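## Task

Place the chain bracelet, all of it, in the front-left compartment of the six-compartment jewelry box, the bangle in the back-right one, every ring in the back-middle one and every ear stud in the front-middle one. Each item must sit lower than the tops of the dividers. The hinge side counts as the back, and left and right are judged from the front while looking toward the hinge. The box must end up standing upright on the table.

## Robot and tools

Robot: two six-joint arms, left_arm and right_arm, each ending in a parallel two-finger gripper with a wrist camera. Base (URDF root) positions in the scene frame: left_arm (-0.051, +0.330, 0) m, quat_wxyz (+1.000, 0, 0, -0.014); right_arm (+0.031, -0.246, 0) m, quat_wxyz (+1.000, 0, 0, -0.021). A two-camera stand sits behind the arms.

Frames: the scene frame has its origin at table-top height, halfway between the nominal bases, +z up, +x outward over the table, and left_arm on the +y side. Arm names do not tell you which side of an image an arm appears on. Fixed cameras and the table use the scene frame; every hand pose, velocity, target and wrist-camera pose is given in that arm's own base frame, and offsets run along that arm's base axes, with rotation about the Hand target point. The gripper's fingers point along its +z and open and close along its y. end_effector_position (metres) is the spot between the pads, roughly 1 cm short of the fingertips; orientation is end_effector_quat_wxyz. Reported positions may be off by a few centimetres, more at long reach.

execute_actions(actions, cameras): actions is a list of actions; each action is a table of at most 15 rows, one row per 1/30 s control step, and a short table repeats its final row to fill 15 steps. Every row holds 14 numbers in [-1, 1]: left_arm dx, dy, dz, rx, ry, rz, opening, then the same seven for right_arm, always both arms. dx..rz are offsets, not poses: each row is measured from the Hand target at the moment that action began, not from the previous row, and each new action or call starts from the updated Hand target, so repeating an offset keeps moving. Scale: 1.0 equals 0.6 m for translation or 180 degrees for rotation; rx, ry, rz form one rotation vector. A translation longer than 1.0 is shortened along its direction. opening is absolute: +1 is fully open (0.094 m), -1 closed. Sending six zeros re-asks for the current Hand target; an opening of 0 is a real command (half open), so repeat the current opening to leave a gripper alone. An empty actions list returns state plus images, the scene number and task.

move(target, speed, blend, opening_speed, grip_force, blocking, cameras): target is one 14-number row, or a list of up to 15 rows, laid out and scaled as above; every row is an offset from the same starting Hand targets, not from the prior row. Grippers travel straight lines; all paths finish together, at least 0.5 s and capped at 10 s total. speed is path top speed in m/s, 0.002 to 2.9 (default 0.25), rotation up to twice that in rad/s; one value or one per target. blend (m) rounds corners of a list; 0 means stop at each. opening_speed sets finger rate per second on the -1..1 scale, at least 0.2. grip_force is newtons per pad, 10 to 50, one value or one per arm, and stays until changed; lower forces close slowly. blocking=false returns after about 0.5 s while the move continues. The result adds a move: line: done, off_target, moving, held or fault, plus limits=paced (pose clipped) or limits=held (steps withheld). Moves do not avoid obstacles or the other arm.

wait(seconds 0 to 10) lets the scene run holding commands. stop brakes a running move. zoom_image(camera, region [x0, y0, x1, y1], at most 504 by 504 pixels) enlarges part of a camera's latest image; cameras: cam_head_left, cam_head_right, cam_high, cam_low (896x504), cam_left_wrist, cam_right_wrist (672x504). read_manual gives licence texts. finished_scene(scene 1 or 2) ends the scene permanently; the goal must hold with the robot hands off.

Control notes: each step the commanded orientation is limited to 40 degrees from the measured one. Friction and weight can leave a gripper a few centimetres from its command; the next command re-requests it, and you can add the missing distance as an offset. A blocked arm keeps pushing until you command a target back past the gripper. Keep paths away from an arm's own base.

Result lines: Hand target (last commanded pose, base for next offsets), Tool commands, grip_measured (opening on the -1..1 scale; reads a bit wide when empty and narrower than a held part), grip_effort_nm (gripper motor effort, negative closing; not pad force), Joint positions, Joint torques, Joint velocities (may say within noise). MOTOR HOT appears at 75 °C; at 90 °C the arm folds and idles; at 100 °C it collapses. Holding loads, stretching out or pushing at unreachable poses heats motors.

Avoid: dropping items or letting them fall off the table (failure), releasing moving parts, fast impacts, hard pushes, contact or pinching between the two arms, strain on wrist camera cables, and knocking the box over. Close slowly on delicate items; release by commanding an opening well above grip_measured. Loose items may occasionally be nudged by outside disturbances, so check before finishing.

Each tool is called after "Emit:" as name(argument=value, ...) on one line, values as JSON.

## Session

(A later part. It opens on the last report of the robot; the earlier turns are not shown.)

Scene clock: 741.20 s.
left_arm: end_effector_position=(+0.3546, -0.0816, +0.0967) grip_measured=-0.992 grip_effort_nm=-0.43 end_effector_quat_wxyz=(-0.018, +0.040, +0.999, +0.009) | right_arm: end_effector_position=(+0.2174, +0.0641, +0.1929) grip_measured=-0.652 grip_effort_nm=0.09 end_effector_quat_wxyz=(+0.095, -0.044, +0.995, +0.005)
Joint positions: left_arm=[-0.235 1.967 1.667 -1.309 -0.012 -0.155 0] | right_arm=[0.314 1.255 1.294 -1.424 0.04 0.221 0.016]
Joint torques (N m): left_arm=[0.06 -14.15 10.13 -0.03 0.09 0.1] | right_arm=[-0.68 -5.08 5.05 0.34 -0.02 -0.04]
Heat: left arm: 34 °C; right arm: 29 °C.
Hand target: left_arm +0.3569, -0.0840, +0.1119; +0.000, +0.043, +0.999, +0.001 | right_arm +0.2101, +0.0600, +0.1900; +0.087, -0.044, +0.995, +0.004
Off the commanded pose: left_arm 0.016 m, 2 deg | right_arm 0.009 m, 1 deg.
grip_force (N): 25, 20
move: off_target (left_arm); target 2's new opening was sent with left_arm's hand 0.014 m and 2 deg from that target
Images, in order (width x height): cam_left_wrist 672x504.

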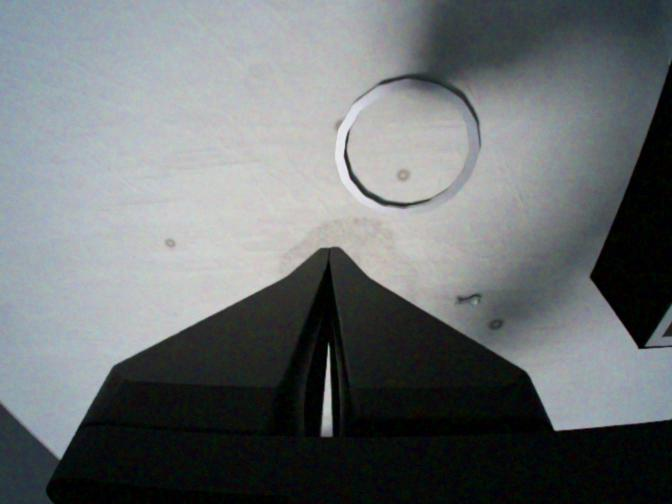

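Emit:
move(target=[0.0098, -0.0097, -0.1765, 0, 0, 0, -0.55, 0, 0, 0, 0, 0, 0, -0.65], speed=0.08, cameras=["cam_left_wrist"])

Scene clock: 762.73 s.
left_arm: end_effector_position=(+0.3672, -0.0865, +0.0194) grip_measured=-0.552 grip_effort_nm=0.14 end_effector_quat_wxyz=(+0.015, +0.043, +0.999, +0.003) | right_arm: end_effector_position=(+0.2174, +0.0641, +0.1929) grip_measured=-0.652 grip_effort_nm=0.08 end_effector_quat_wxyz=(+0.095, -0.044, +0.995, +0.005)
Joint positions: left_arm=[-0.24 2.015 1.422 -0.949 -0.012 -0.154 0.021] | right_arm=[0.314 1.255 1.294 -1.424 0.04 0.221 0.016]
Joint torques (N m): left_arm=[-0.66 -9.17 6.99 0.33 0.12 -0.04] | right_arm=[-0.69 -5.08 5.09 0.33 -0.02 -0.04]
Heat: left arm: 36 °C; right arm: 29 °C.
Hand target: left_arm +0.3630, -0.0899, +0.0061; +0.000, +0.043, +0.999, +0.001 | right_arm +0.2101, +0.0600, +0.1900; +0.087, -0.044, +0.995, +0.004
Off the commanded pose: left_arm 0.015 m, 2 deg | right_arm 0.009 m, 1 deg.
grip_force (N): 25, 20
move: off_target (left_arm)
Images, in order (width x height): cam_left_wrist 672x504.

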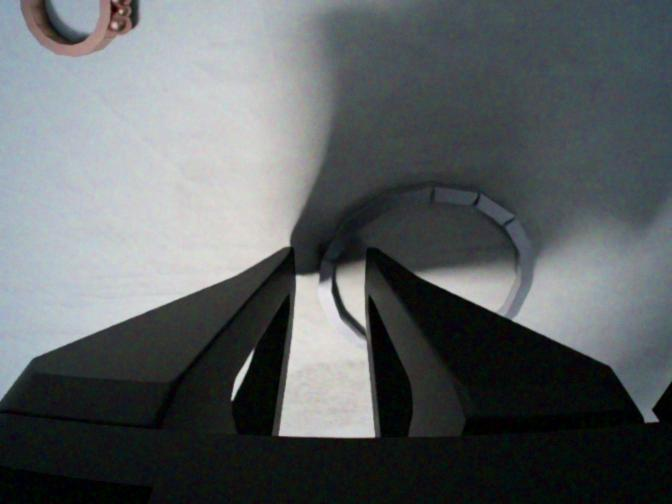

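Emit:
move(target=[[-0.0083, 0.0032, 0.03, 0, 0, 0, -0.55, 0, 0, 0, 0, 0, 0, -0.65], [-0.0083, 0.0032, -0.0067, 0, 0, 0, -0.55, 0, 0, 0, 0, 0, 0, -0.65], [-0.0083, 0.0032, -0.0067, 0, 0, 0, -1, 0, 0, 0, 0, 0, 0, -0.65], [-0.0083, 0.0032, 0.12, 0, 0, 0, -1, 0, 0, 0, 0, 0, 0, -0.65]], speed=[0.05, 0.05, 0.05, 0.1], opening_speed=0.4, cameras=["cam_left_wrist"])

Scene clock: 780.13 s.
left_arm: end_effector_position=(+0.3534, -0.0876, +0.0629) grip_measured=-0.917 grip_effort_nm=-0.55 end_effector_quat_wxyz=(-0.019, +0.044, +0.999, +0.000) | right_arm: end_effector_position=(+0.2174, +0.0641, +0.1929) grip_measured=-0.652 grip_effort_nm=0.09 end_effector_quat_wxyz=(+0.095, -0.044, +0.995, +0.005)
Joint positions: left_arm=[-0.242 1.984 1.556 -1.181 0.007 -0.154 0.004] | right_arm=[0.314 1.255 1.294 -1.424 0.04 0.221 0.016]
Joint torques (N m): left_arm=[-0.25 -14.2 9.88 -0.02 -0.09 -0.02] | right_arm=[-0.69 -5.11 5.12 0.34 -0.02 -0.04]
Heat: left arm: 34 °C; right arm: 29 °C.
Hand target: left_arm +0.3578, -0.0879, +0.0780; +0.000, +0.043, +0.999, +0.001 | right_arm +0.2101, +0.0600, +0.1900; +0.087, -0.044, +0.995, +0.004
Off the commanded pose: left_arm 0.016 m, 2 deg | right_arm 0.009 m, 1 deg.
grip_force (N): 25, 20
move: off_target (left_arm); target 3's new opening was sent with left_arm's hand 0.014 m and 1 deg from that target
Images, in order (width x height): cam_left_wrist 672x504.

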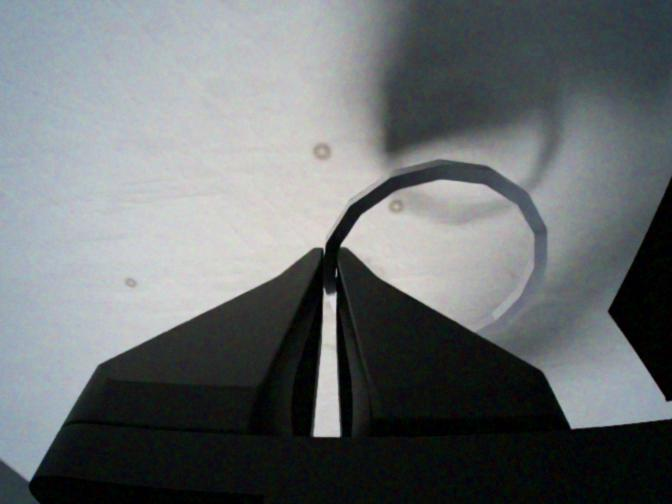

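Emit:
move(target=[[0, 0, 0.095, 0, 0, 0, -1, 0, 0, 0, 0, 0, 0, -0.65], [-0.2897, -0.3368, 0.0617, 0, 0, 0, -1, 0, 0, 0, 0, 0, 0, -0.65], [-0.2897, -0.3368, -0.1133, 0, 0, 0, -1, 0, 0, 0, 0, 0, 0, -0.65], [-0.2897, -0.3368, -0.1133, 0, 0, 0, -0.6, 0, 0, 0, 0, 0, 0, -0.65]], speed=[0.12, 0.2, 0.07, 0.07], blend=[0.03, 0.03, 0, 0], opening_speed=0.5, cameras=["cam_left_wrist"])

Scene clock: 809.50 s.
left_arm: end_effector_position=(+0.1857, -0.2939, +0.0217) grip_measured=-0.602 grip_effort_nm=0.14 end_effector_quat_wxyz=(+0.006, +0.046, +0.999, -0.013) | right_arm: end_effector_position=(+0.2174, +0.0641, +0.1929) grip_measured=-0.652 grip_effort_nm=0.08 end_effector_quat_wxyz=(+0.095, -0.044, +0.995, +0.005)
Joint positions: left_arm=[-1.008 1.908 1.279 -0.914 0.004 -0.915 0.019] | right_arm=[0.314 1.255 1.294 -1.424 0.04 0.221 0.016]
Joint torques (N m): left_arm=[-0.09 -8.31 6.89 0.32 -0.04 -0.03] | right_arm=[-0.68 -5.08 5.08 0.34 -0.01 -0.03]
Heat: left arm: 37 °C; right arm: 29 °C.
Hand target: left_arm +0.1841, -0.2901, +0.0101; +0.000, +0.043, +0.999, +0.001 | right_arm +0.2101, +0.0600, +0.1900; +0.087, -0.044, +0.995, +0.004
Off the commanded pose: left_arm 0.012 m, 2 deg | right_arm 0.009 m, 1 deg.
grip_force (N): 25, 20
move: off_target (left_arm); blend cut to 0.0286 m at target 1; target 4's new opening was sent with left_arm's hand 0.012 m and 2 deg from that target
Images, in order (width x height): cam_left_wrist 672x504.

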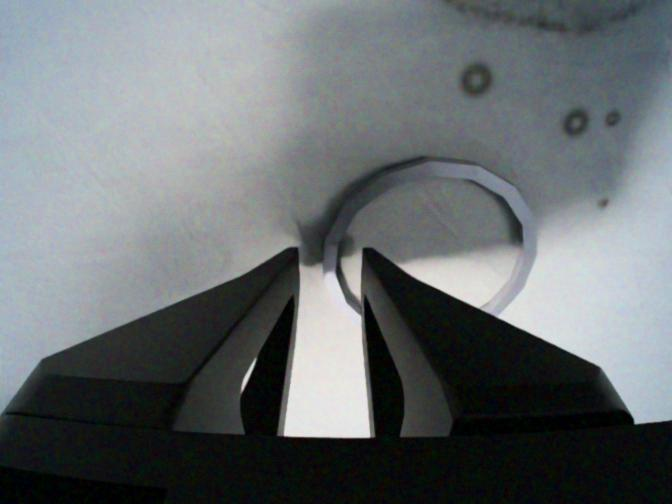

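Emit:
move(target=[[0, 0, 0.2, 0, 0, 0, -0.6, 0, 0, 0, 0, 0, 0, -0.55], [0.4098, 0.4202, 0.175, -0.0048, -0.0553, 0, -0.3, -0.1642, 0.4042, -0.1167, -0.0838, -0.0508, 0.8522, -0.55]], speed=[0.12, 0.45], blend=[0.02, 0], grip_force=[20, 25], cameras=["cam_right_wrist", "cam_left_wrist"])

Scene clock: 892.77 s.
left_arm: end_effector_position=(+0.4247, -0.0353, +0.1222) grip_measured=-0.302 grip_effort_nm=0.14 end_effector_quat_wxyz=(+0.094, +0.039, +0.995, +0.002) | right_arm: end_effector_position=(+0.1111, +0.2908, +0.1157) grip_measured=-0.552 grip_effort_nm=0.08 end_effector_quat_wxyz=(-0.058, +0.982, -0.180, +0.017)
Joint positions: left_arm=[-0.091 1.99 1.784 -1.178 -0.014 -0.011 0.033] | right_arm=[1.21 1.609 1.297 -1.14 0.013 -1.57 0.021]
Joint torques (N m): left_arm=[0.03 -9.24 11.08 0.53 0.12 0.12] | right_arm=[0.42 -5.44 10.51 0.42 -0.17 -0.05]
Heat: left arm: 35 °C; right arm: 30 °C.
Hand target: left_arm +0.4300, -0.0379, +0.1150; +0.087, +0.043, +0.995, -0.003 | right_arm +0.1114, +0.3026, +0.1199; -0.069, +0.982, -0.173, +0.012
Off the commanded pose: left_arm 0.009 m, 1 deg | right_arm 0.012 m, 2 deg.
grip_force (N): 20, 25
move: off_target (right_arm); blend cut to 0 m at target 1
Images, in order (width x height): cam_left_wrist 672x504, cam_right_wrist 672x504.

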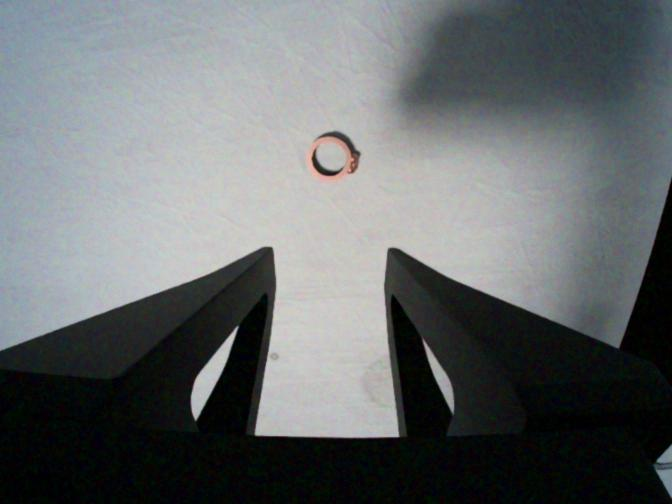

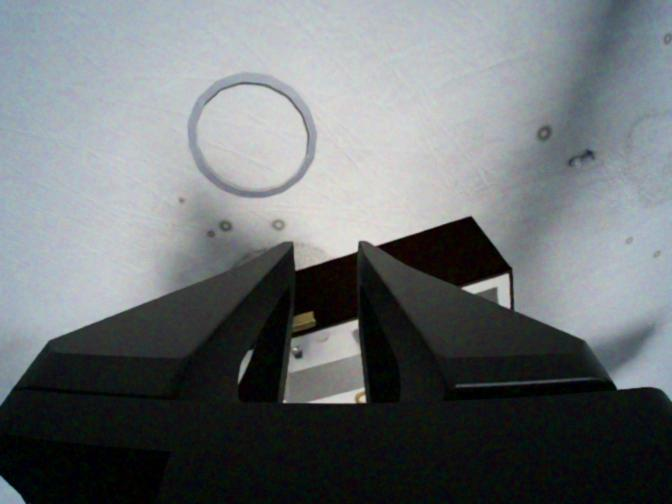

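Emit:
move(target=[0.0233, 0, -0.125, 0, 0, 0, -0.3, -0.0117, 0.0068, -0.1415, 0, 0, 0, -0.55], speed=0.12, cameras=["cam_right_wrist", "cam_left_wrist"])

Scene clock: 924.57 s.
left_arm: end_effector_position=(+0.4464, -0.0374, +0.0563) grip_measured=-0.302 grip_effort_nm=0.14 end_effector_quat_wxyz=(+0.104, +0.040, +0.994, +0.002) | right_arm: end_effector_position=(+0.1099, +0.3083, +0.0444) grip_measured=-0.552 grip_effort_nm=0.08 end_effector_quat_wxyz=(-0.078, +0.981, -0.174, +0.019)
Joint positions: left_arm=[-0.091 2.081 1.651 -0.934 -0.014 -0.008 0.033] | right_arm=[1.232 1.69 1.089 -0.809 0.013 -1.559 0.021]
Joint torques (N m): left_arm=[0.28 -10.11 7.68 0.68 0.1 0.1] | right_arm=[0.68 -6.24 5.37 0.55 -0.13 0.09]
Heat: left arm: 37 °C; right arm: 33 °C.
Hand target: left_arm +0.4440, -0.0379, +0.0400; +0.087, +0.043, +0.995, -0.003 | right_arm +0.1045, +0.3066, +0.0351; -0.069, +0.982, -0.173, +0.012
Off the commanded pose: left_arm 0.017 m, 2 deg | right_arm 0.011 m, 1 deg.
grip_force (N): 20, 25
move: off_target (left_arm, right_arm)
Images, in order (width x height): cam_left_wrist 672x504, cam_right_wrist 672x504.

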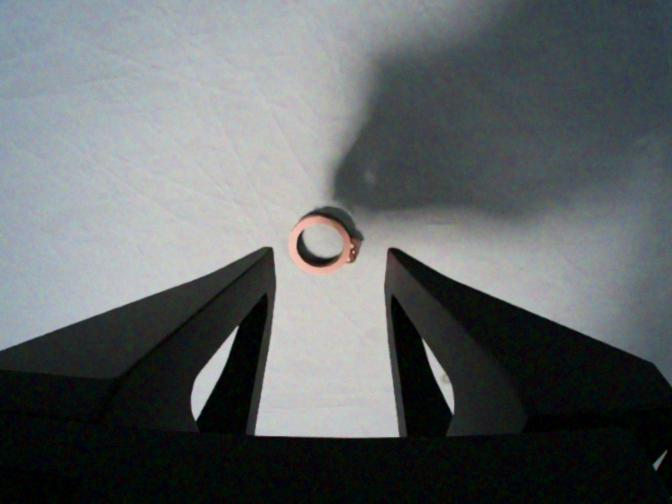

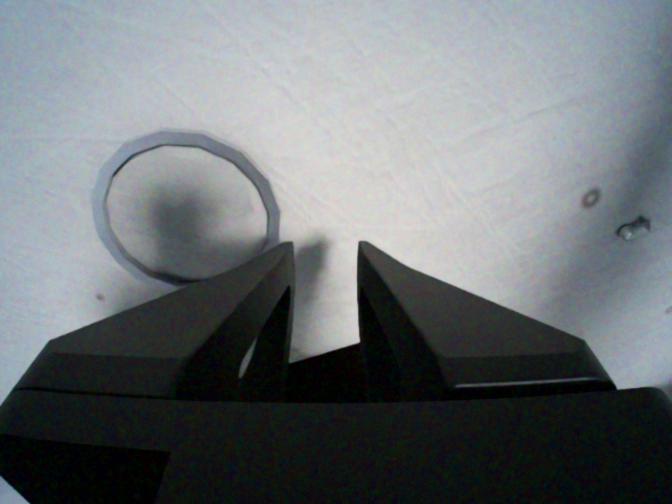

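Emit:
move(target=[[-0.0093, 0.0053, 0, 0, 0, 0, -0.1, -0.005, -0.0235, 0, 0, 0, 0, -0.55], [-0.0093, 0.0053, -0.0667, 0, 0, 0, -0.1, -0.005, -0.0235, -0.0385, 0, 0, 0, -0.55]], speed=[0.08, 0.08], cameras=["cam_right_wrist", "cam_left_wrist"])

Scene clock: 955.13 s.
left_arm: end_effector_position=(+0.4441, -0.0363, +0.0202) grip_measured=-0.102 grip_effort_nm=0.14 end_effector_quat_wxyz=(+0.109, +0.042, +0.993, +0.000) | right_arm: end_effector_position=(+0.1054, +0.2956, +0.0183) grip_measured=-0.552 grip_effort_nm=0.09 end_effector_quat_wxyz=(-0.074, +0.982, -0.174, +0.019)
Joint positions: left_arm=[-0.088 2.099 1.528 -0.783 -0.01 -0.002 0.042] | right_arm=[1.232 1.69 0.977 -0.705 0.013 -1.559 0.021]
Joint torques (N m): left_arm=[0.69 -9.66 7.13 0.72 0.1 0.11] | right_arm=[0.2 -6.87 4.78 0.52 -0.15 0.05]
Heat: left arm: 34 °C; right arm: 31 °C.
Hand target: left_arm +0.4384, -0.0348, +0.0001; +0.087, +0.043, +0.995, -0.003 | right_arm +0.1015, +0.2925, +0.0120; -0.069, +0.982, -0.173, +0.012
Off the commanded pose: left_arm 0.021 m, 3 deg | right_arm 0.008 m, 1 deg.
grip_force (N): 20, 25
move: off_target (left_arm)
Images, in order (width x height): cam_left_wrist 672x504, cam_right_wrist 672x504.

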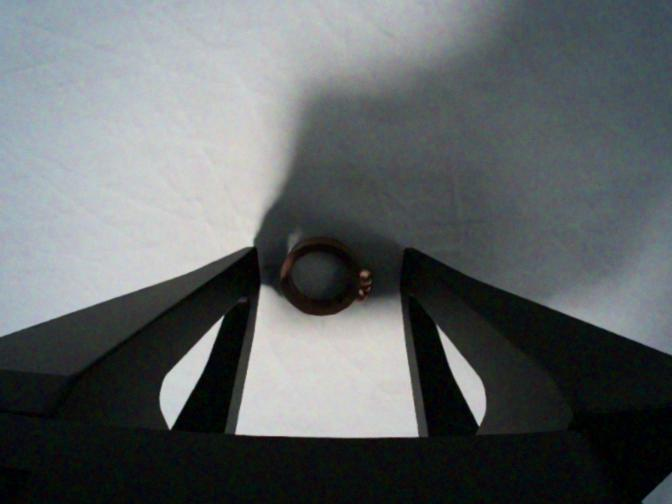

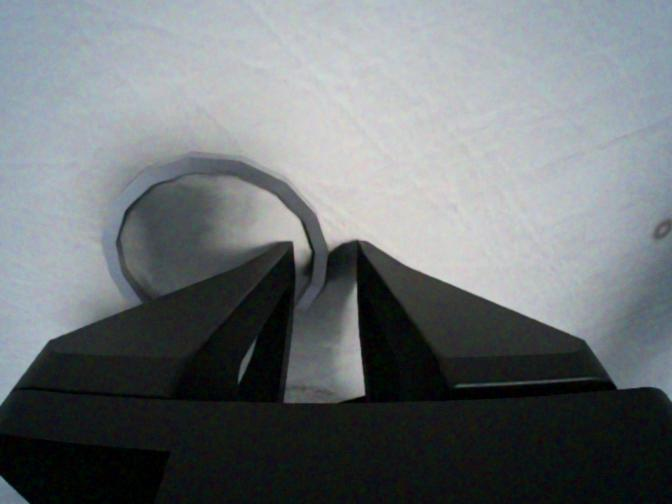

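Emit:
move(target=[[0, 0, 0, 0, 0, 0, -0.1, 0, 0, -0.0217, 0, 0, 0, -0.55], [0, 0, 0, 0, 0, 0, -1, 0, 0, -0.0217, 0, 0, 0, -1], [0, 0, 0.2, 0, 0, 0, -1, 0.005, 0.012, 0.1833, 0, 0, 0, -1]], speed=[0.05, 0.05, 0.12], opening_speed=0.35, cameras=["cam_right_wrist", "cam_left_wrist"])

Scene clock: 973.53 s.
left_arm: end_effector_position=(+0.4361, -0.0356, +0.1008) grip_measured=-0.453 grip_effort_nm=-0.46 end_effector_quat_wxyz=(+0.067, +0.043, +0.997, +0.002) | right_arm: end_effector_position=(+0.1052, +0.2950, +0.1036) grip_measured=-0.889 grip_effort_nm=-0.58 end_effector_quat_wxyz=(-0.047, +0.983, -0.174, +0.014)
Joint positions: left_arm=[-0.088 2.094 1.861 -1.204 -0.01 -0.002 0.026] | right_arm=[1.232 1.641 1.286 -1.119 0.013 -1.559 0.005]
Joint torques (N m): left_arm=[0.55 -15.91 10.54 0.32 0.1 0.11] | right_arm=[0.08 -10.43 10.13 0.12 -0.14 0.02]
Heat: left arm: 34 °C; right arm: 30 °C.
Hand target: left_arm +0.4383, -0.0348, +0.1200; +0.087, +0.043, +0.995, -0.003 | right_arm +0.1045, +0.2997, +0.1219; -0.069, +0.982, -0.173, +0.012
Off the commanded pose: left_arm 0.019 m, 2 deg | right_arm 0.019 m, 3 deg.
grip_force (N): 20, 25
move: off_target (left_arm, right_arm); target 2's new opening was sent with left_arm's hand 0.021 m and 3 deg from that target
Images, in order (width x height): cam_left_wrist 672x504, cam_right_wrist 672x504.

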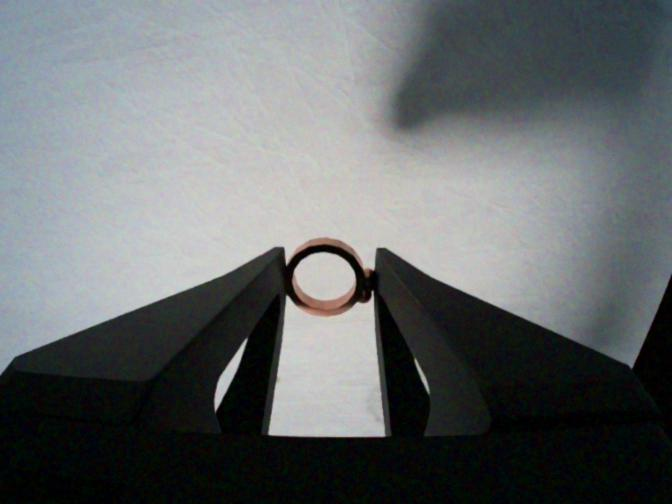

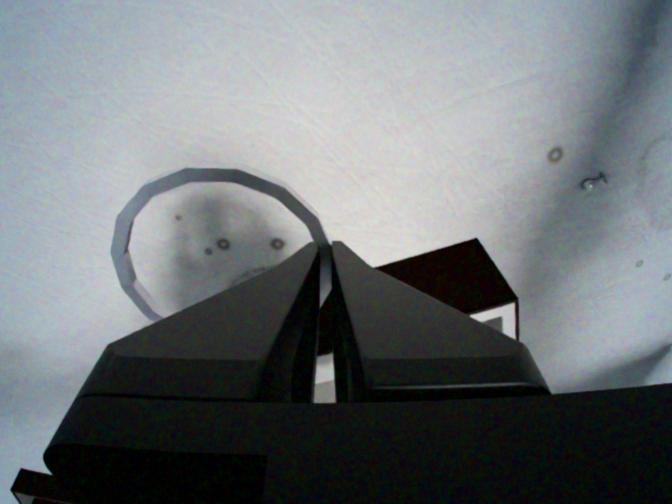

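Emit:
move(target=[[0, 0, 0.08, 0, 0, 0, -1, 0, 0, 0.0833, 0, 0, 0, -1], [-0.2638, -0.2753, 0.1667, -0.0755, -0.1648, -0.2114, -1, 0.3792, -0.2045, 0.0718, 0.0901, -0.132, -0.3885, -1]], speed=[0.12, 0.25], blend=[0.03, 0], cameras=["cam_right_wrist", "cam_head_right"])

Scene clock: 1039.93 s.
left_arm: end_effector_position=(+0.2853, -0.1995, +0.2192) grip_measured=-0.453 grip_effort_nm=-0.46 end_effector_quat_wxyz=(+0.329, +0.344, +0.870, -0.130) | right_arm: end_effector_position=(+0.3291, +0.1793, +0.1737) grip_measured=-0.889 grip_effort_nm=-0.58 end_effector_quat_wxyz=(-0.217, +0.671, -0.676, +0.213)
Joint positions: left_arm=[-0.541 1.245 1.16 -0.774 0.139 0.161 0.026] | right_arm=[0.668 1.497 1.258 -0.821 0.364 -0.991 0.005]
Joint torques (N m): left_arm=[-0.36 -7.39 8.12 1.47 0.17 0.08] | right_arm=[-0.46 -5.31 6.49 1.15 0.28 0.12]
Heat: left arm: 37 °C; right arm: 34 °C.
Hand target: left_arm +0.2801, -0.1999, +0.2200; +0.332, +0.350, +0.866, -0.134 | right_arm +0.3320, +0.1771, +0.1651; -0.210, +0.666, -0.682, +0.215
Off the commanded pose: left_arm 0.005 m, 1 deg | right_arm 0.010 m, 1 deg.
grip_force (N): 20, 25
move: done; blend cut to 0.0252 m at target 1
Images, in order (width x height): cam_head_right 896x504, cam_right_wrist 672x504.

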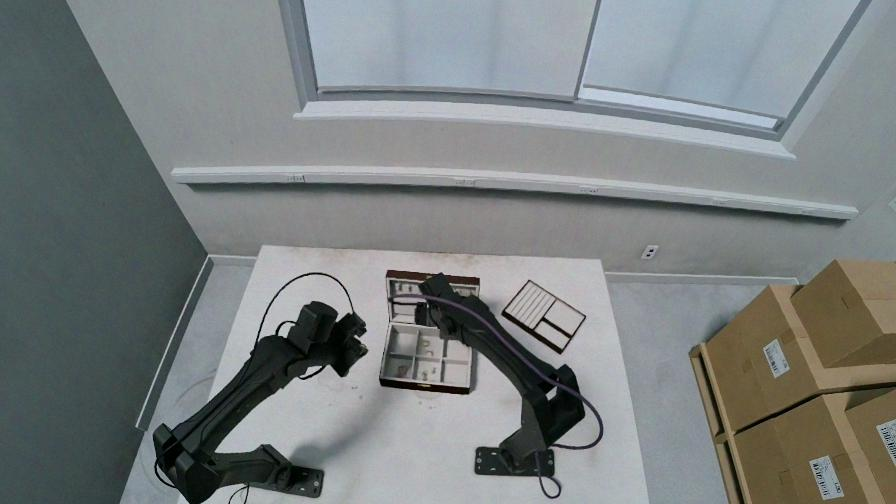

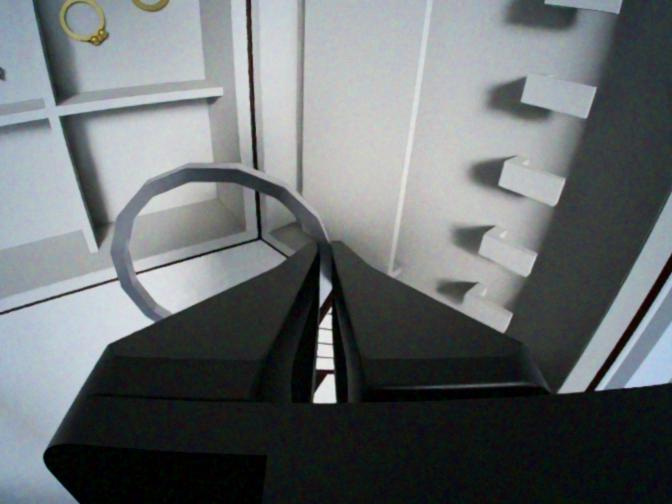

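Emit:
zoom_image(camera="cam_right_wrist", region=[30, 70, 350, 310])

Scaled by 1.575 from the camera's 672x504 image, which has a finer 960x720 frame.

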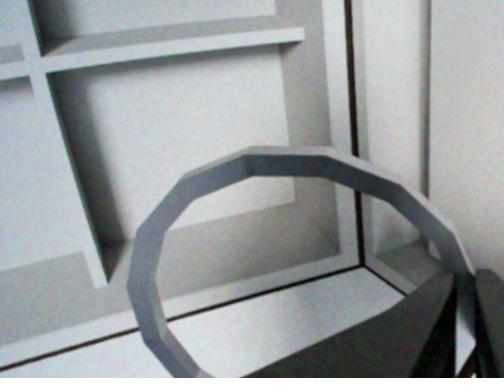

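Emit:
move(target=[0, 0, 0, 0, 0, 0, -1, 0.018, -0.0125, -0.0952, 0, 0, -0.0083, -1], speed=0.1, cameras=["cam_right_wrist"])

Scene clock: 1093.63 s.
left_arm: end_effector_position=(+0.2854, -0.1995, +0.2192) grip_measured=-0.453 grip_effort_nm=-0.46 end_effector_quat_wxyz=(+0.329, +0.344, +0.870, -0.130) | right_arm: end_effector_position=(+0.3417, +0.1732, +0.1172) grip_measured=-0.889 grip_effort_nm=-0.59 end_effector_quat_wxyz=(-0.215, +0.659, -0.687, +0.217)
Joint positions: left_arm=[-0.541 1.245 1.16 -0.773 0.139 0.161 0.026] | right_arm=[0.635 1.552 1.082 -0.587 0.365 -0.991 0.005]
Joint torques (N m): left_arm=[-0.39 -7.34 7.95 1.49 0.18 0.1] | right_arm=[-0.66 -5.86 6.16 1.16 0.21 0.04]
Heat: left arm: 34 °C; right arm: 31 °C.
Hand target: left_arm +0.2801, -0.1999, +0.2200; +0.332, +0.350, +0.866, -0.134 | right_arm +0.3428, +0.1694, +0.1079; -0.207, +0.657, -0.691, +0.218
Off the commanded pose: left_arm 0.005 m, 1 deg | right_arm 0.010 m, 1 deg.
grip_force (N): 20, 25
move: done
Images, in order (width x height): cam_right_wrist 672x504.

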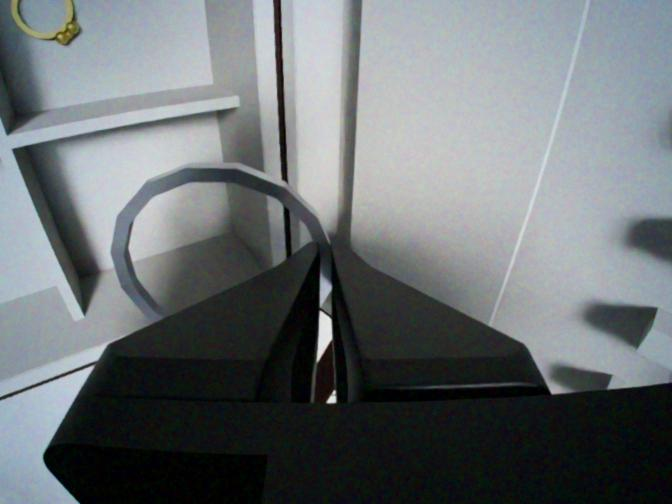

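Emit:
move(target=[0, 0, 0, 0, 0, 0, -1, -0.0038, -0.0037, -0.0698, 0, 0, 0, -1], speed=0.08, cameras=["cam_right_wrist"])

Scene clock: 1117.40 s.
left_arm: end_effector_position=(+0.2854, -0.1995, +0.2192) grip_measured=-0.453 grip_effort_nm=-0.46 end_effector_quat_wxyz=(+0.329, +0.344, +0.870, -0.130) | right_arm: end_effector_position=(+0.3403, +0.1721, +0.0756) grip_measured=-0.889 grip_effort_nm=-0.58 end_effector_quat_wxyz=(-0.216, +0.659, -0.687, +0.217)
Joint positions: left_arm=[-0.541 1.245 1.16 -0.773 0.139 0.161 0.026] | right_arm=[0.635 1.596 0.951 -0.411 0.365 -0.991 0.005]
Joint torques (N m): left_arm=[-0.35 -7.49 7.95 1.5 0.16 0.11] | right_arm=[-0.79 -5.87 5.78 1.16 0.2 0.03]
Heat: left arm: 34 °C; right arm: 31 °C.
Hand target: left_arm +0.2801, -0.1999, +0.2200; +0.332, +0.350, +0.866, -0.134 | right_arm +0.3405, +0.1673, +0.0660; -0.207, +0.657, -0.691, +0.218
Off the commanded pose: left_arm 0.005 m, 1 deg | right_arm 0.011 m, 1 deg.
grip_force (N): 20, 25
move: off_target (right_arm)
Images, in order (width x height): cam_right_wrist 672x504.

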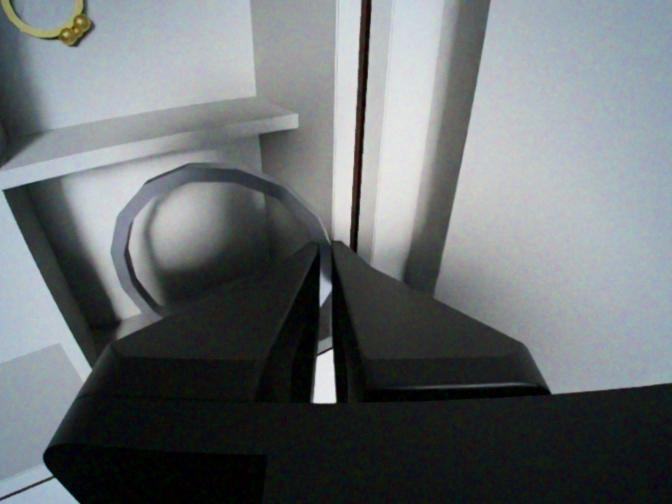

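Emit:
move(target=[0, 0, 0, 0, 0, 0, -1, -0.0033, -0.0025, -0.0427, 0, 0, 0, -1], speed=0.06, cameras=["cam_right_wrist"])

Scene clock: 1142.17 s.
left_arm: end_effector_position=(+0.2854, -0.1995, +0.2192) grip_measured=-0.453 grip_effort_nm=-0.46 end_effector_quat_wxyz=(+0.329, +0.344, +0.870, -0.130) | right_arm: end_effector_position=(+0.3395, +0.1716, +0.0516) grip_measured=-0.889 grip_effort_nm=-0.58 end_effector_quat_wxyz=(-0.218, +0.658, -0.687, +0.217)
Joint positions: left_arm=[-0.541 1.245 1.16 -0.773 0.139 0.161 0.026] | right_arm=[0.635 1.633 0.883 -0.3 0.365 -0.991 0.005]
Joint torques (N m): left_arm=[-0.39 -7.45 8.05 1.48 0.18 0.09] | right_arm=[-0.81 -5.67 5.3 1.18 0.2 0.03]
Heat: left arm: 34 °C; right arm: 30 °C.
Hand target: left_arm +0.2801, -0.1999, +0.2200; +0.332, +0.350, +0.866, -0.134 | right_arm +0.3386, +0.1658, +0.0404; -0.207, +0.657, -0.691, +0.218
Off the commanded pose: left_arm 0.005 m, 1 deg | right_arm 0.013 m, 1 deg.
grip_force (N): 20, 25
move: off_target (right_arm)
Images, in order (width x height): cam_right_wrist 672x504.

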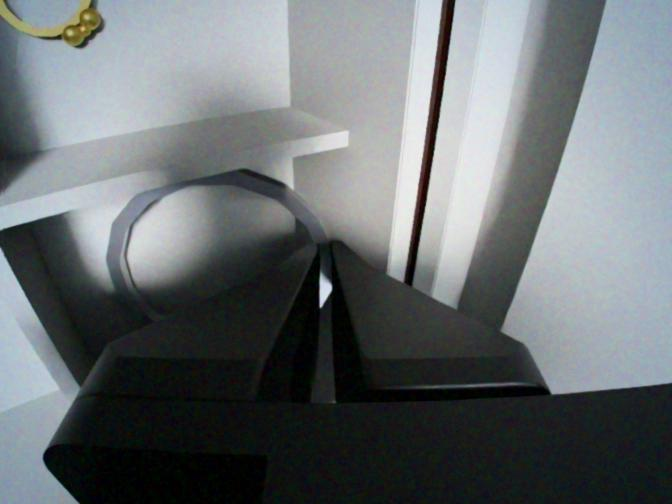

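Emit:
move(target=[[0, 0, 0, 0, 0, 0, -1, 0, 0, -0.0375, 0, 0, 0, -1], [0, 0, 0, 0, 0, 0, -1, 0, 0, -0.0375, 0, 0, 0, -0.79]], speed=[0.05, 0.05], opening_speed=0.3, cameras=["cam_right_wrist"])

Scene clock: 1156.03 s.
left_arm: end_effector_position=(+0.2854, -0.1995, +0.2192) grip_measured=-0.453 grip_effort_nm=-0.46 end_effector_quat_wxyz=(+0.329, +0.344, +0.870, -0.130) | right_arm: end_effector_position=(+0.3407, +0.1722, +0.0301) grip_measured=-0.792 grip_effort_nm=0.09 end_effector_quat_wxyz=(-0.219, +0.657, -0.687, +0.218)
Joint positions: left_arm=[-0.541 1.245 1.16 -0.773 0.139 0.161 0.026] | right_arm=[0.635 1.685 0.837 -0.199 0.366 -0.991 0.01]
Joint torques (N m): left_arm=[-0.39 -7.53 7.97 1.48 0.18 0.11] | right_arm=[-0.8 -5.65 4.89 1.18 0.18 0.04]
Heat: left arm: 34 °C; right arm: 30 °C.
Hand target: left_arm +0.2801, -0.1999, +0.2200; +0.332, +0.350, +0.866, -0.134 | right_arm +0.3385, +0.1657, +0.0178; -0.207, +0.657, -0.691, +0.218
Off the commanded pose: left_arm 0.005 m, 1 deg | right_arm 0.014 m, 1 deg.
grip_force (N): 20, 25
move: off_target (right_arm); target 2's new opening was sent with right_arm's hand 0.014 m and 1 deg from that target
Images, in order (width x height): cam_right_wrist 672x504.

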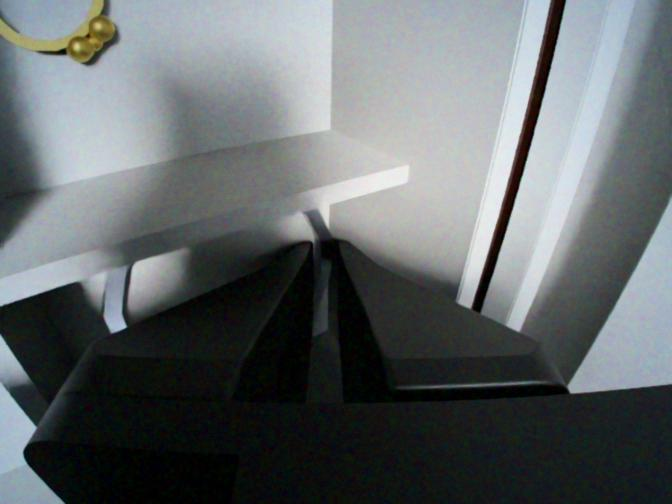

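Emit:
move(target=[[0, 0, 0, 0, 0, 0, -1, -0.0388, 0.005, 0.0875, 0, 0, 0, -0.79], [0, 0, 0, 0, 0, 0, -1, -0.06, 0.005, 0.17, 0, 0, 0, -0.79]], speed=[0.06, 0.1], cameras=["cam_right_wrist"])

Scene clock: 1183.47 s.
left_arm: end_effector_position=(+0.2854, -0.1995, +0.2192) grip_measured=-0.453 grip_effort_nm=-0.46 end_effector_quat_wxyz=(+0.329, +0.344, +0.870, -0.130) | right_arm: end_effector_position=(+0.2988, +0.1633, +0.1008) grip_measured=-0.792 grip_effort_nm=0.08 end_effector_quat_wxyz=(-0.185, +0.666, -0.690, +0.215)
Joint positions: left_arm=[-0.541 1.245 1.16 -0.773 0.139 0.161 0.026] | right_arm=[0.705 1.466 0.965 -0.645 0.4 -0.917 0.01]
Joint torques (N m): left_arm=[-0.43 -7.38 7.98 1.47 0.18 0.11] | right_arm=[0.7 -8.57 10.66 0.71 0.28 0.12]
Heat: left arm: 34 °C; right arm: 30 °C.
Hand target: left_arm +0.2801, -0.1999, +0.2200; +0.332, +0.350, +0.866, -0.134 | right_arm +0.3025, +0.1688, +0.1199; -0.207, +0.657, -0.691, +0.218
Off the commanded pose: left_arm 0.005 m, 1 deg | right_arm 0.020 m, 3 deg.
grip_force (N): 20, 25
move: off_target (right_arm)
Images, in order (width x height): cam_right_wrist 672x504.

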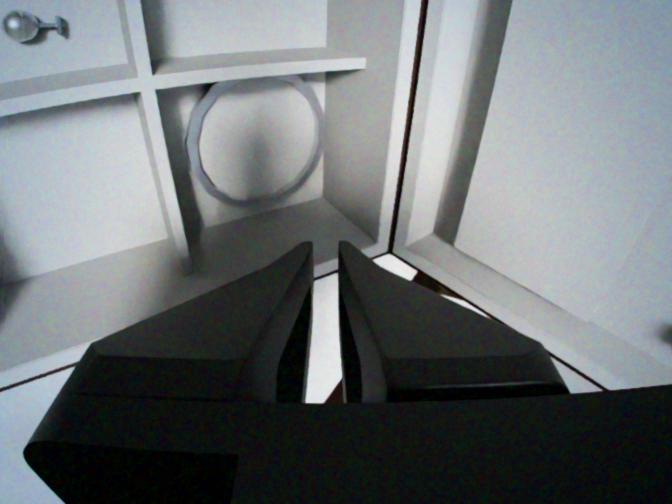

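Emit:
move(target=[[0, 0, 0, 0, 0, 0, -1, -0.0875, -0.0813, 0.1167, 0.0937, 0.0553, -0.2114, -0.79], [0.1665, -0.2552, -0.1333, 0, 0, 0, -1, -0.1708, -0.1813, 0.1168, 0.1874, 0.1105, -0.4228, -0.79]], speed=[0.3, 0.2], cameras=["cam_left_wrist"])

Scene clock: 1227.30 s.
left_arm: end_effector_position=(+0.3751, -0.3478, +0.1438) grip_measured=-0.453 grip_effort_nm=-0.46 end_effector_quat_wxyz=(+0.332, +0.353, +0.864, -0.137) | right_arm: end_effector_position=(+0.2068, +0.0635, +0.1896) grip_measured=-0.792 grip_effort_nm=0.08 end_effector_quat_wxyz=(+0.090, -0.052, +0.995, +0.002)
Joint positions: left_arm=[-0.741 1.858 1.45 -0.428 0.025 0.024 0.026] | right_arm=[0.331 1.224 1.262 -1.434 0.045 0.223 0.01]
Joint torques (N m): left_arm=[-0.42 -9.2 12.21 1.52 -0.1 -0.04] | right_arm=[-0.69 -5.24 5.82 0.32 -0.05 0.1]
Heat: left arm: 35 °C; right arm: 35 °C.
Hand target: left_arm +0.3800, -0.3530, +0.1401; +0.333, +0.350, +0.866, -0.134 | right_arm +0.2000, +0.0600, +0.1899; +0.087, -0.044, +0.995, +0.004
Off the commanded pose: left_arm 0.008 m, 0 deg | right_arm 0.008 m, 1 deg.
grip_force (N): 20, 25
move: done
Images, in order (width x height): cam_left_wrist 672x504.

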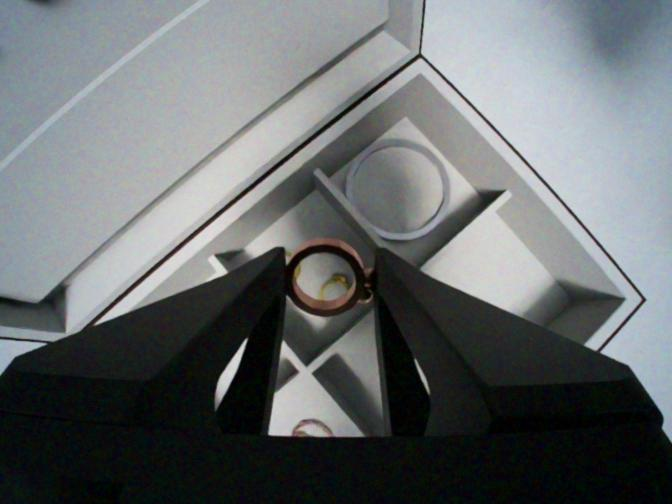

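Emit:
move(target=[0.0038, -0.0058, -0.1117, 0, 0, 0, -1, 0, 0, 0, 0, 0, 0, -0.79], speed=0.08, cameras=["cam_left_wrist"])

Scene clock: 1261.20 s.
left_arm: end_effector_position=(+0.3857, -0.3571, +0.0928) grip_measured=-0.453 grip_effort_nm=-0.46 end_effector_quat_wxyz=(+0.348, +0.349, +0.858, -0.142) | right_arm: end_effector_position=(+0.2068, +0.0636, +0.1896) grip_measured=-0.792 grip_effort_nm=0.09 end_effector_quat_wxyz=(+0.090, -0.052, +0.995, +0.003)
Joint positions: left_arm=[-0.741 1.944 1.331 -0.187 0.023 0.023 0.026] | right_arm=[0.331 1.224 1.262 -1.434 0.045 0.223 0.01]
Joint torques (N m): left_arm=[-0.72 -9.52 8.29 1.59 -0.08 -0.08] | right_arm=[-0.66 -5.22 5.81 0.31 -0.03 0.1]
Heat: left arm: 36 °C; right arm: 32 °C.
Hand target: left_arm +0.3824, -0.3565, +0.0731; +0.333, +0.350, +0.866, -0.134 | right_arm +0.2000, +0.0600, +0.1899; +0.087, -0.044, +0.995, +0.003
Off the commanded pose: left_arm 0.020 m, 2 deg | right_arm 0.008 m, 1 deg.
grip_force (N): 20, 25
move: off_target (left_arm)
Images, in order (width x height): cam_left_wrist 672x504.

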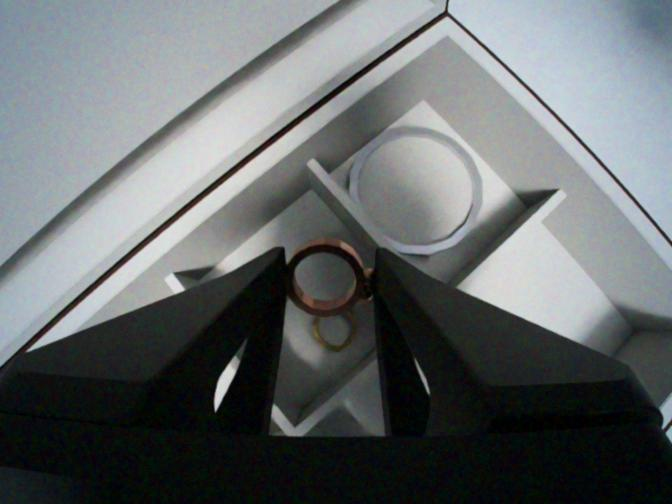

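Emit:
move(target=[[0, 0, -0.075, 0, 0, 0, -1, 0, 0, 0, 0, 0, 0, -0.79], [0, 0, -0.075, 0, 0, 0, -0.38, 0, 0, 0, 0, 0, 0, -0.79], [-0.05, 0.05, 0.09, 0, 0, 0, -0.38, 0, 0, 0, 0, 0, 0, -0.79]], speed=[0.06, 0.06, 0.1], opening_speed=0.35, cameras=["cam_left_wrist"])

Scene clock: 1284.87 s.
left_arm: end_effector_position=(+0.3517, -0.3255, +0.1094) grip_measured=-0.382 grip_effort_nm=0.14 end_effector_quat_wxyz=(+0.319, +0.353, +0.870, -0.131) | right_arm: end_effector_position=(+0.2068, +0.0636, +0.1896) grip_measured=-0.792 grip_effort_nm=0.08 end_effector_quat_wxyz=(+0.090, -0.052, +0.995, +0.003)
Joint positions: left_arm=[-0.741 1.787 1.24 -0.32 0.021 0.022 0.029] | right_arm=[0.331 1.224 1.262 -1.434 0.045 0.223 0.01]
Joint torques (N m): left_arm=[-0.24 -13.3 10.96 1.29 -0.02 0] | right_arm=[-0.68 -5.23 5.82 0.31 -0.03 0.1]
Heat: left arm: 36 °C; right arm: 31 °C.
Hand target: left_arm +0.3523, -0.3265, +0.1270; +0.332, +0.350, +0.866, -0.134 | right_arm +0.2000, +0.0600, +0.1899; +0.087, -0.044, +0.995, +0.003
Off the commanded pose: left_arm 0.018 m, 2 deg | right_arm 0.008 m, 1 deg.
grip_force (N): 20, 25
move: off_target (left_arm); target 2's new opening was sent with left_arm's hand 0.024 m and 3 deg from that target
Images, in order (width x height): cam_left_wrist 672x504.

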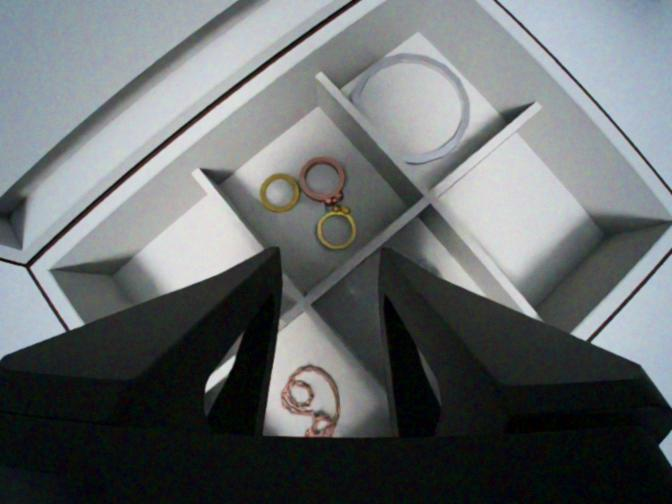

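Emit:
move(target=[[-0.1, 0.35, 0.155, 0.0378, 0.0824, 0.1057, -0.38, 0, 0, 0, 0, 0, 0, -0.6], [-0.2205, 0.7942, 0.155, 0.0755, 0.1648, 0.2114, -0.38, -0.05, 0.6083, -0.1, 0.0195, -0.0223, 0.3883, -0.6]], speed=[0.3, 0.25], blend=[0.05, 0], grip_force=[20, 20], cameras=["cam_right_wrist"])

Scene clock: 1357.90 s.
left_arm: end_effector_position=(+0.2195, +0.1475, +0.2188) grip_measured=-0.382 grip_effort_nm=0.14 end_effector_quat_wxyz=(+0.092, +0.042, +0.995, -0.002) | right_arm: end_effector_position=(+0.1709, +0.4190, +0.1314) grip_measured=-0.602 grip_effort_nm=0.08 end_effector_quat_wxyz=(+0.108, -0.598, +0.790, +0.079)
Joint positions: left_arm=[0.671 1.464 1.566 -1.535 0.123 0.746 0.029] | right_arm=[1.17 2.021 1.847 -1.13 -0.029 -0.122 0.019]
Joint torques (N m): left_arm=[0.43 -5.12 10.3 0.32 0.04 0.11] | right_arm=[0.35 -9.06 10.91 0.45 -0.12 -0.03]
Heat: left arm: 38 °C; right arm: 31 °C.
Hand target: left_arm +0.2200, +0.1500, +0.2201; +0.087, +0.043, +0.995, -0.003 | right_arm +0.1700, +0.4250, +0.1301; +0.104, -0.603, +0.787, +0.080
Off the commanded pose: left_arm 0.003 m, 1 deg | right_arm 0.006 m, 1 deg.
grip_force (N): 20, 20
move: done; blend cut to 0 m at target 1
Images, in order (width x height): cam_right_wrist 672x504.

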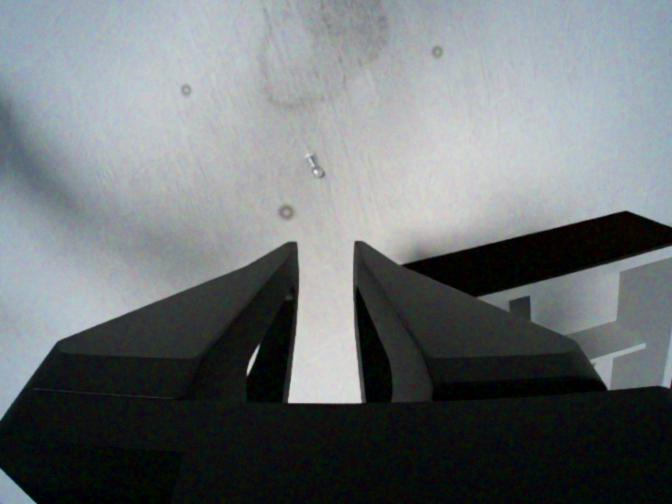

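Emit:
move(target=[0, 0, 0, 0, 0, 0, -0.38, 0.0008, 0.0283, -0.1335, -0.0508, 0.0021, 0.1391, -0.6], speed=0.12, cameras=["cam_right_wrist"])

Scene clock: 1381.83 s.
left_arm: end_effector_position=(+0.2195, +0.1475, +0.2188) grip_measured=-0.382 grip_effort_nm=0.14 end_effector_quat_wxyz=(+0.092, +0.042, +0.995, -0.002) | right_arm: end_effector_position=(+0.1743, +0.4365, +0.0551) grip_measured=-0.602 grip_effort_nm=0.08 end_effector_quat_wxyz=(-0.041, +0.760, -0.648, -0.039)
Joint positions: left_arm=[0.671 1.464 1.566 -1.535 0.123 0.747 0.029] | right_arm=[1.17 2.285 1.99 -1.174 -0.05 -0.557 0.019]
Joint torques (N m): left_arm=[0.4 -5.04 10.29 0.3 0.07 0.13] | right_arm=[0.79 -10.54 10.47 0.16 -0.13 -0.02]
Heat: left arm: 38 °C; right arm: 34 °C.
Hand target: left_arm +0.2200, +0.1500, +0.2201; +0.087, +0.043, +0.995, -0.003 | right_arm +0.1705, +0.4420, +0.0499; -0.033, +0.765, -0.641, -0.040
Off the commanded pose: left_arm 0.003 m, 1 deg | right_arm 0.008 m, 1 deg.
grip_force (N): 20, 20
move: done
Images, in order (width x height): cam_right_wrist 672x504.

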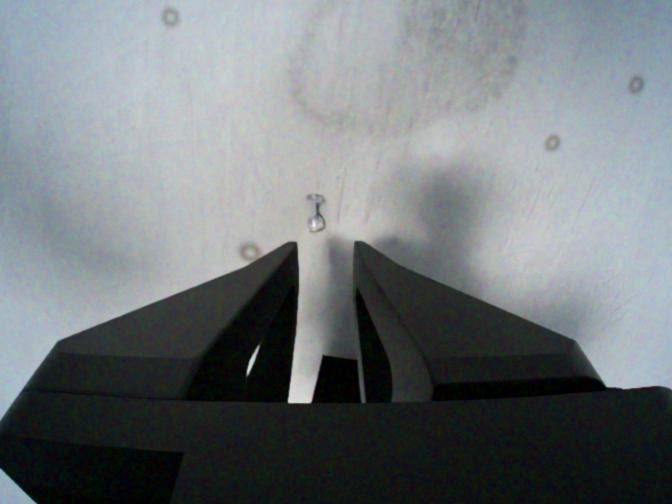

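Emit:
move(target=[0, 0, 0, 0, 0, 0, -0.38, -0.0062, 0.0015, -0.0667, 0, 0, 0, -0.6], speed=0.07, cameras=["cam_right_wrist"])

Scene clock: 1396.70 s.
left_arm: end_effector_position=(+0.2195, +0.1475, +0.2188) grip_measured=-0.382 grip_effort_nm=0.14 end_effector_quat_wxyz=(+0.092, +0.042, +0.995, -0.002) | right_arm: end_effector_position=(+0.1725, +0.4435, +0.0278) grip_measured=-0.602 grip_effort_nm=0.08 end_effector_quat_wxyz=(-0.048, +0.763, -0.644, -0.041)
Joint positions: left_arm=[0.671 1.464 1.566 -1.535 0.123 0.747 0.029] | right_arm=[1.179 2.308 1.917 -1.064 -0.05 -0.558 0.019]
Joint torques (N m): left_arm=[0.34 -5.04 10.26 0.31 0.04 0.11] | right_arm=[0.69 -10.84 5.67 0.53 -0.13 0.03]
Heat: left arm: 38 °C; right arm: 33 °C.
Hand target: left_arm +0.2200, +0.1500, +0.2201; +0.087, +0.043, +0.995, -0.003 | right_arm +0.1667, +0.4429, +0.0099; -0.033, +0.766, -0.641, -0.040
Off the commanded pose: left_arm 0.003 m, 1 deg | right_arm 0.019 m, 2 deg.
grip_force (N): 20, 20
move: off_target (right_arm)
Images, in order (width x height): cam_right_wrist 672x504.

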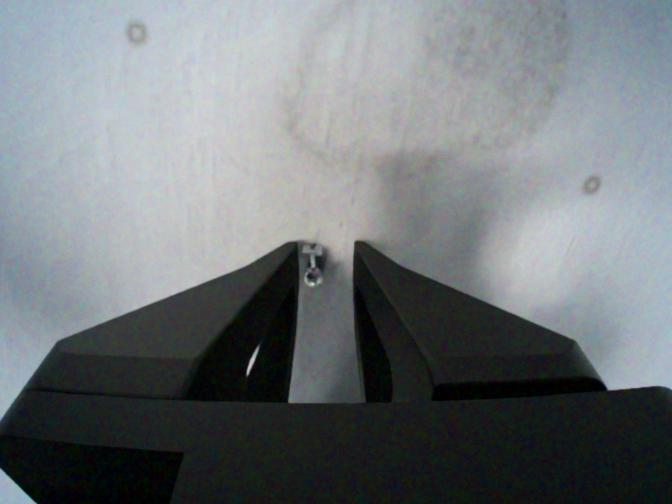

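Emit:
move(target=[[0, 0, 0, 0, 0, 0, -0.38, 0, 0, -0.005, 0, 0, 0, -0.6], [0, 0, 0, 0, 0, 0, -0.38, 0, 0, -0.005, 0, 0, 0, -1], [0, 0, 0, 0, 0, 0, -0.38, 0.0, -0.05, 0.12, 0, 0, 0, -1]], speed=[0.05, 0.05, 0.1], opening_speed=0.35, cameras=["cam_right_wrist"])

Scene clock: 1409.13 s.
left_arm: end_effector_position=(+0.2195, +0.1475, +0.2188) grip_measured=-0.382 grip_effort_nm=0.14 end_effector_quat_wxyz=(+0.092, +0.042, +0.995, -0.002) | right_arm: end_effector_position=(+0.1649, +0.4134, +0.0613) grip_measured=-0.959 grip_effort_nm=-0.49 end_effector_quat_wxyz=(-0.017, +0.766, -0.642, -0.031)
Joint positions: left_arm=[0.671 1.464 1.566 -1.535 0.123 0.747 0.029] | right_arm=[1.169 2.224 1.917 -1.212 -0.05 -0.575 0.002]
Joint torques (N m): left_arm=[0.38 -5 10.29 0.29 0.06 0.09] | right_arm=[-0.64 -16.85 7.53 0.07 -0.15 -0.04]
Heat: left arm: 38 °C; right arm: 32 °C.
Hand target: left_arm +0.2200, +0.1500, +0.2201; +0.087, +0.043, +0.995, -0.003 | right_arm +0.1668, +0.4129, +0.0819; -0.033, +0.765, -0.641, -0.040
Off the commanded pose: left_arm 0.003 m, 1 deg | right_arm 0.021 m, 2 deg.
grip_force (N): 20, 20
move: off_target (right_arm); target 2's new opening was sent with right_arm's hand 0.022 m and 2 deg from that target
Images, in order (width x height): cam_right_wrist 672x504.

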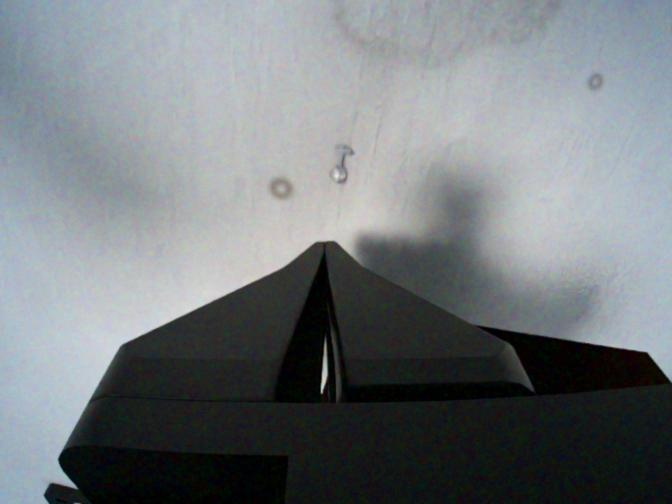

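Emit:
move(target=[0, 0, 0, 0, 0, 0, -0.38, -0.0093, 0.0315, -0.1448, 0, 0, -0.0444, -0.6], speed=0.08, cameras=["cam_right_wrist"])

Scene clock: 1426.60 s.
left_arm: end_effector_position=(+0.2195, +0.1475, +0.2188) grip_measured=-0.382 grip_effort_nm=0.14 end_effector_quat_wxyz=(+0.092, +0.042, +0.995, -0.002) | right_arm: end_effector_position=(+0.1653, +0.4333, +0.0214) grip_measured=-0.602 grip_effort_nm=0.08 end_effector_quat_wxyz=(-0.052, +0.718, -0.692, -0.046)
Joint positions: left_arm=[0.671 1.464 1.566 -1.535 0.123 0.747 0.029] | right_arm=[1.186 2.247 1.788 -0.982 -0.046 -0.419 0.019]
Joint torques (N m): left_arm=[0.25 -5.09 10.36 0.29 0.04 0.11] | right_arm=[0.72 -9.11 4.66 0.73 -0.01 0.09]
Heat: left arm: 38 °C; right arm: 39 °C.
Hand target: left_arm +0.2200, +0.1500, +0.2201; +0.087, +0.043, +0.995, -0.003 | right_arm +0.1612, +0.4318, -0.0049; -0.036, +0.719, -0.693, -0.038
Off the commanded pose: left_arm 0.003 m, 1 deg | right_arm 0.027 m, 2 deg.
grip_force (N): 20, 20
move: off_target (right_arm)
Images, in order (width x height): cam_right_wrist 672x504.

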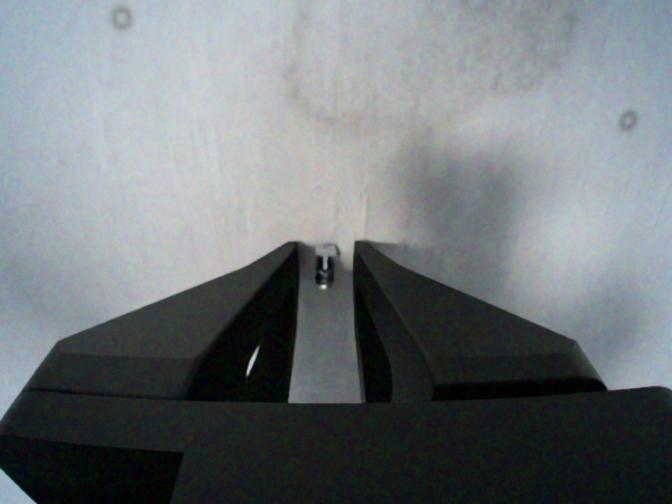

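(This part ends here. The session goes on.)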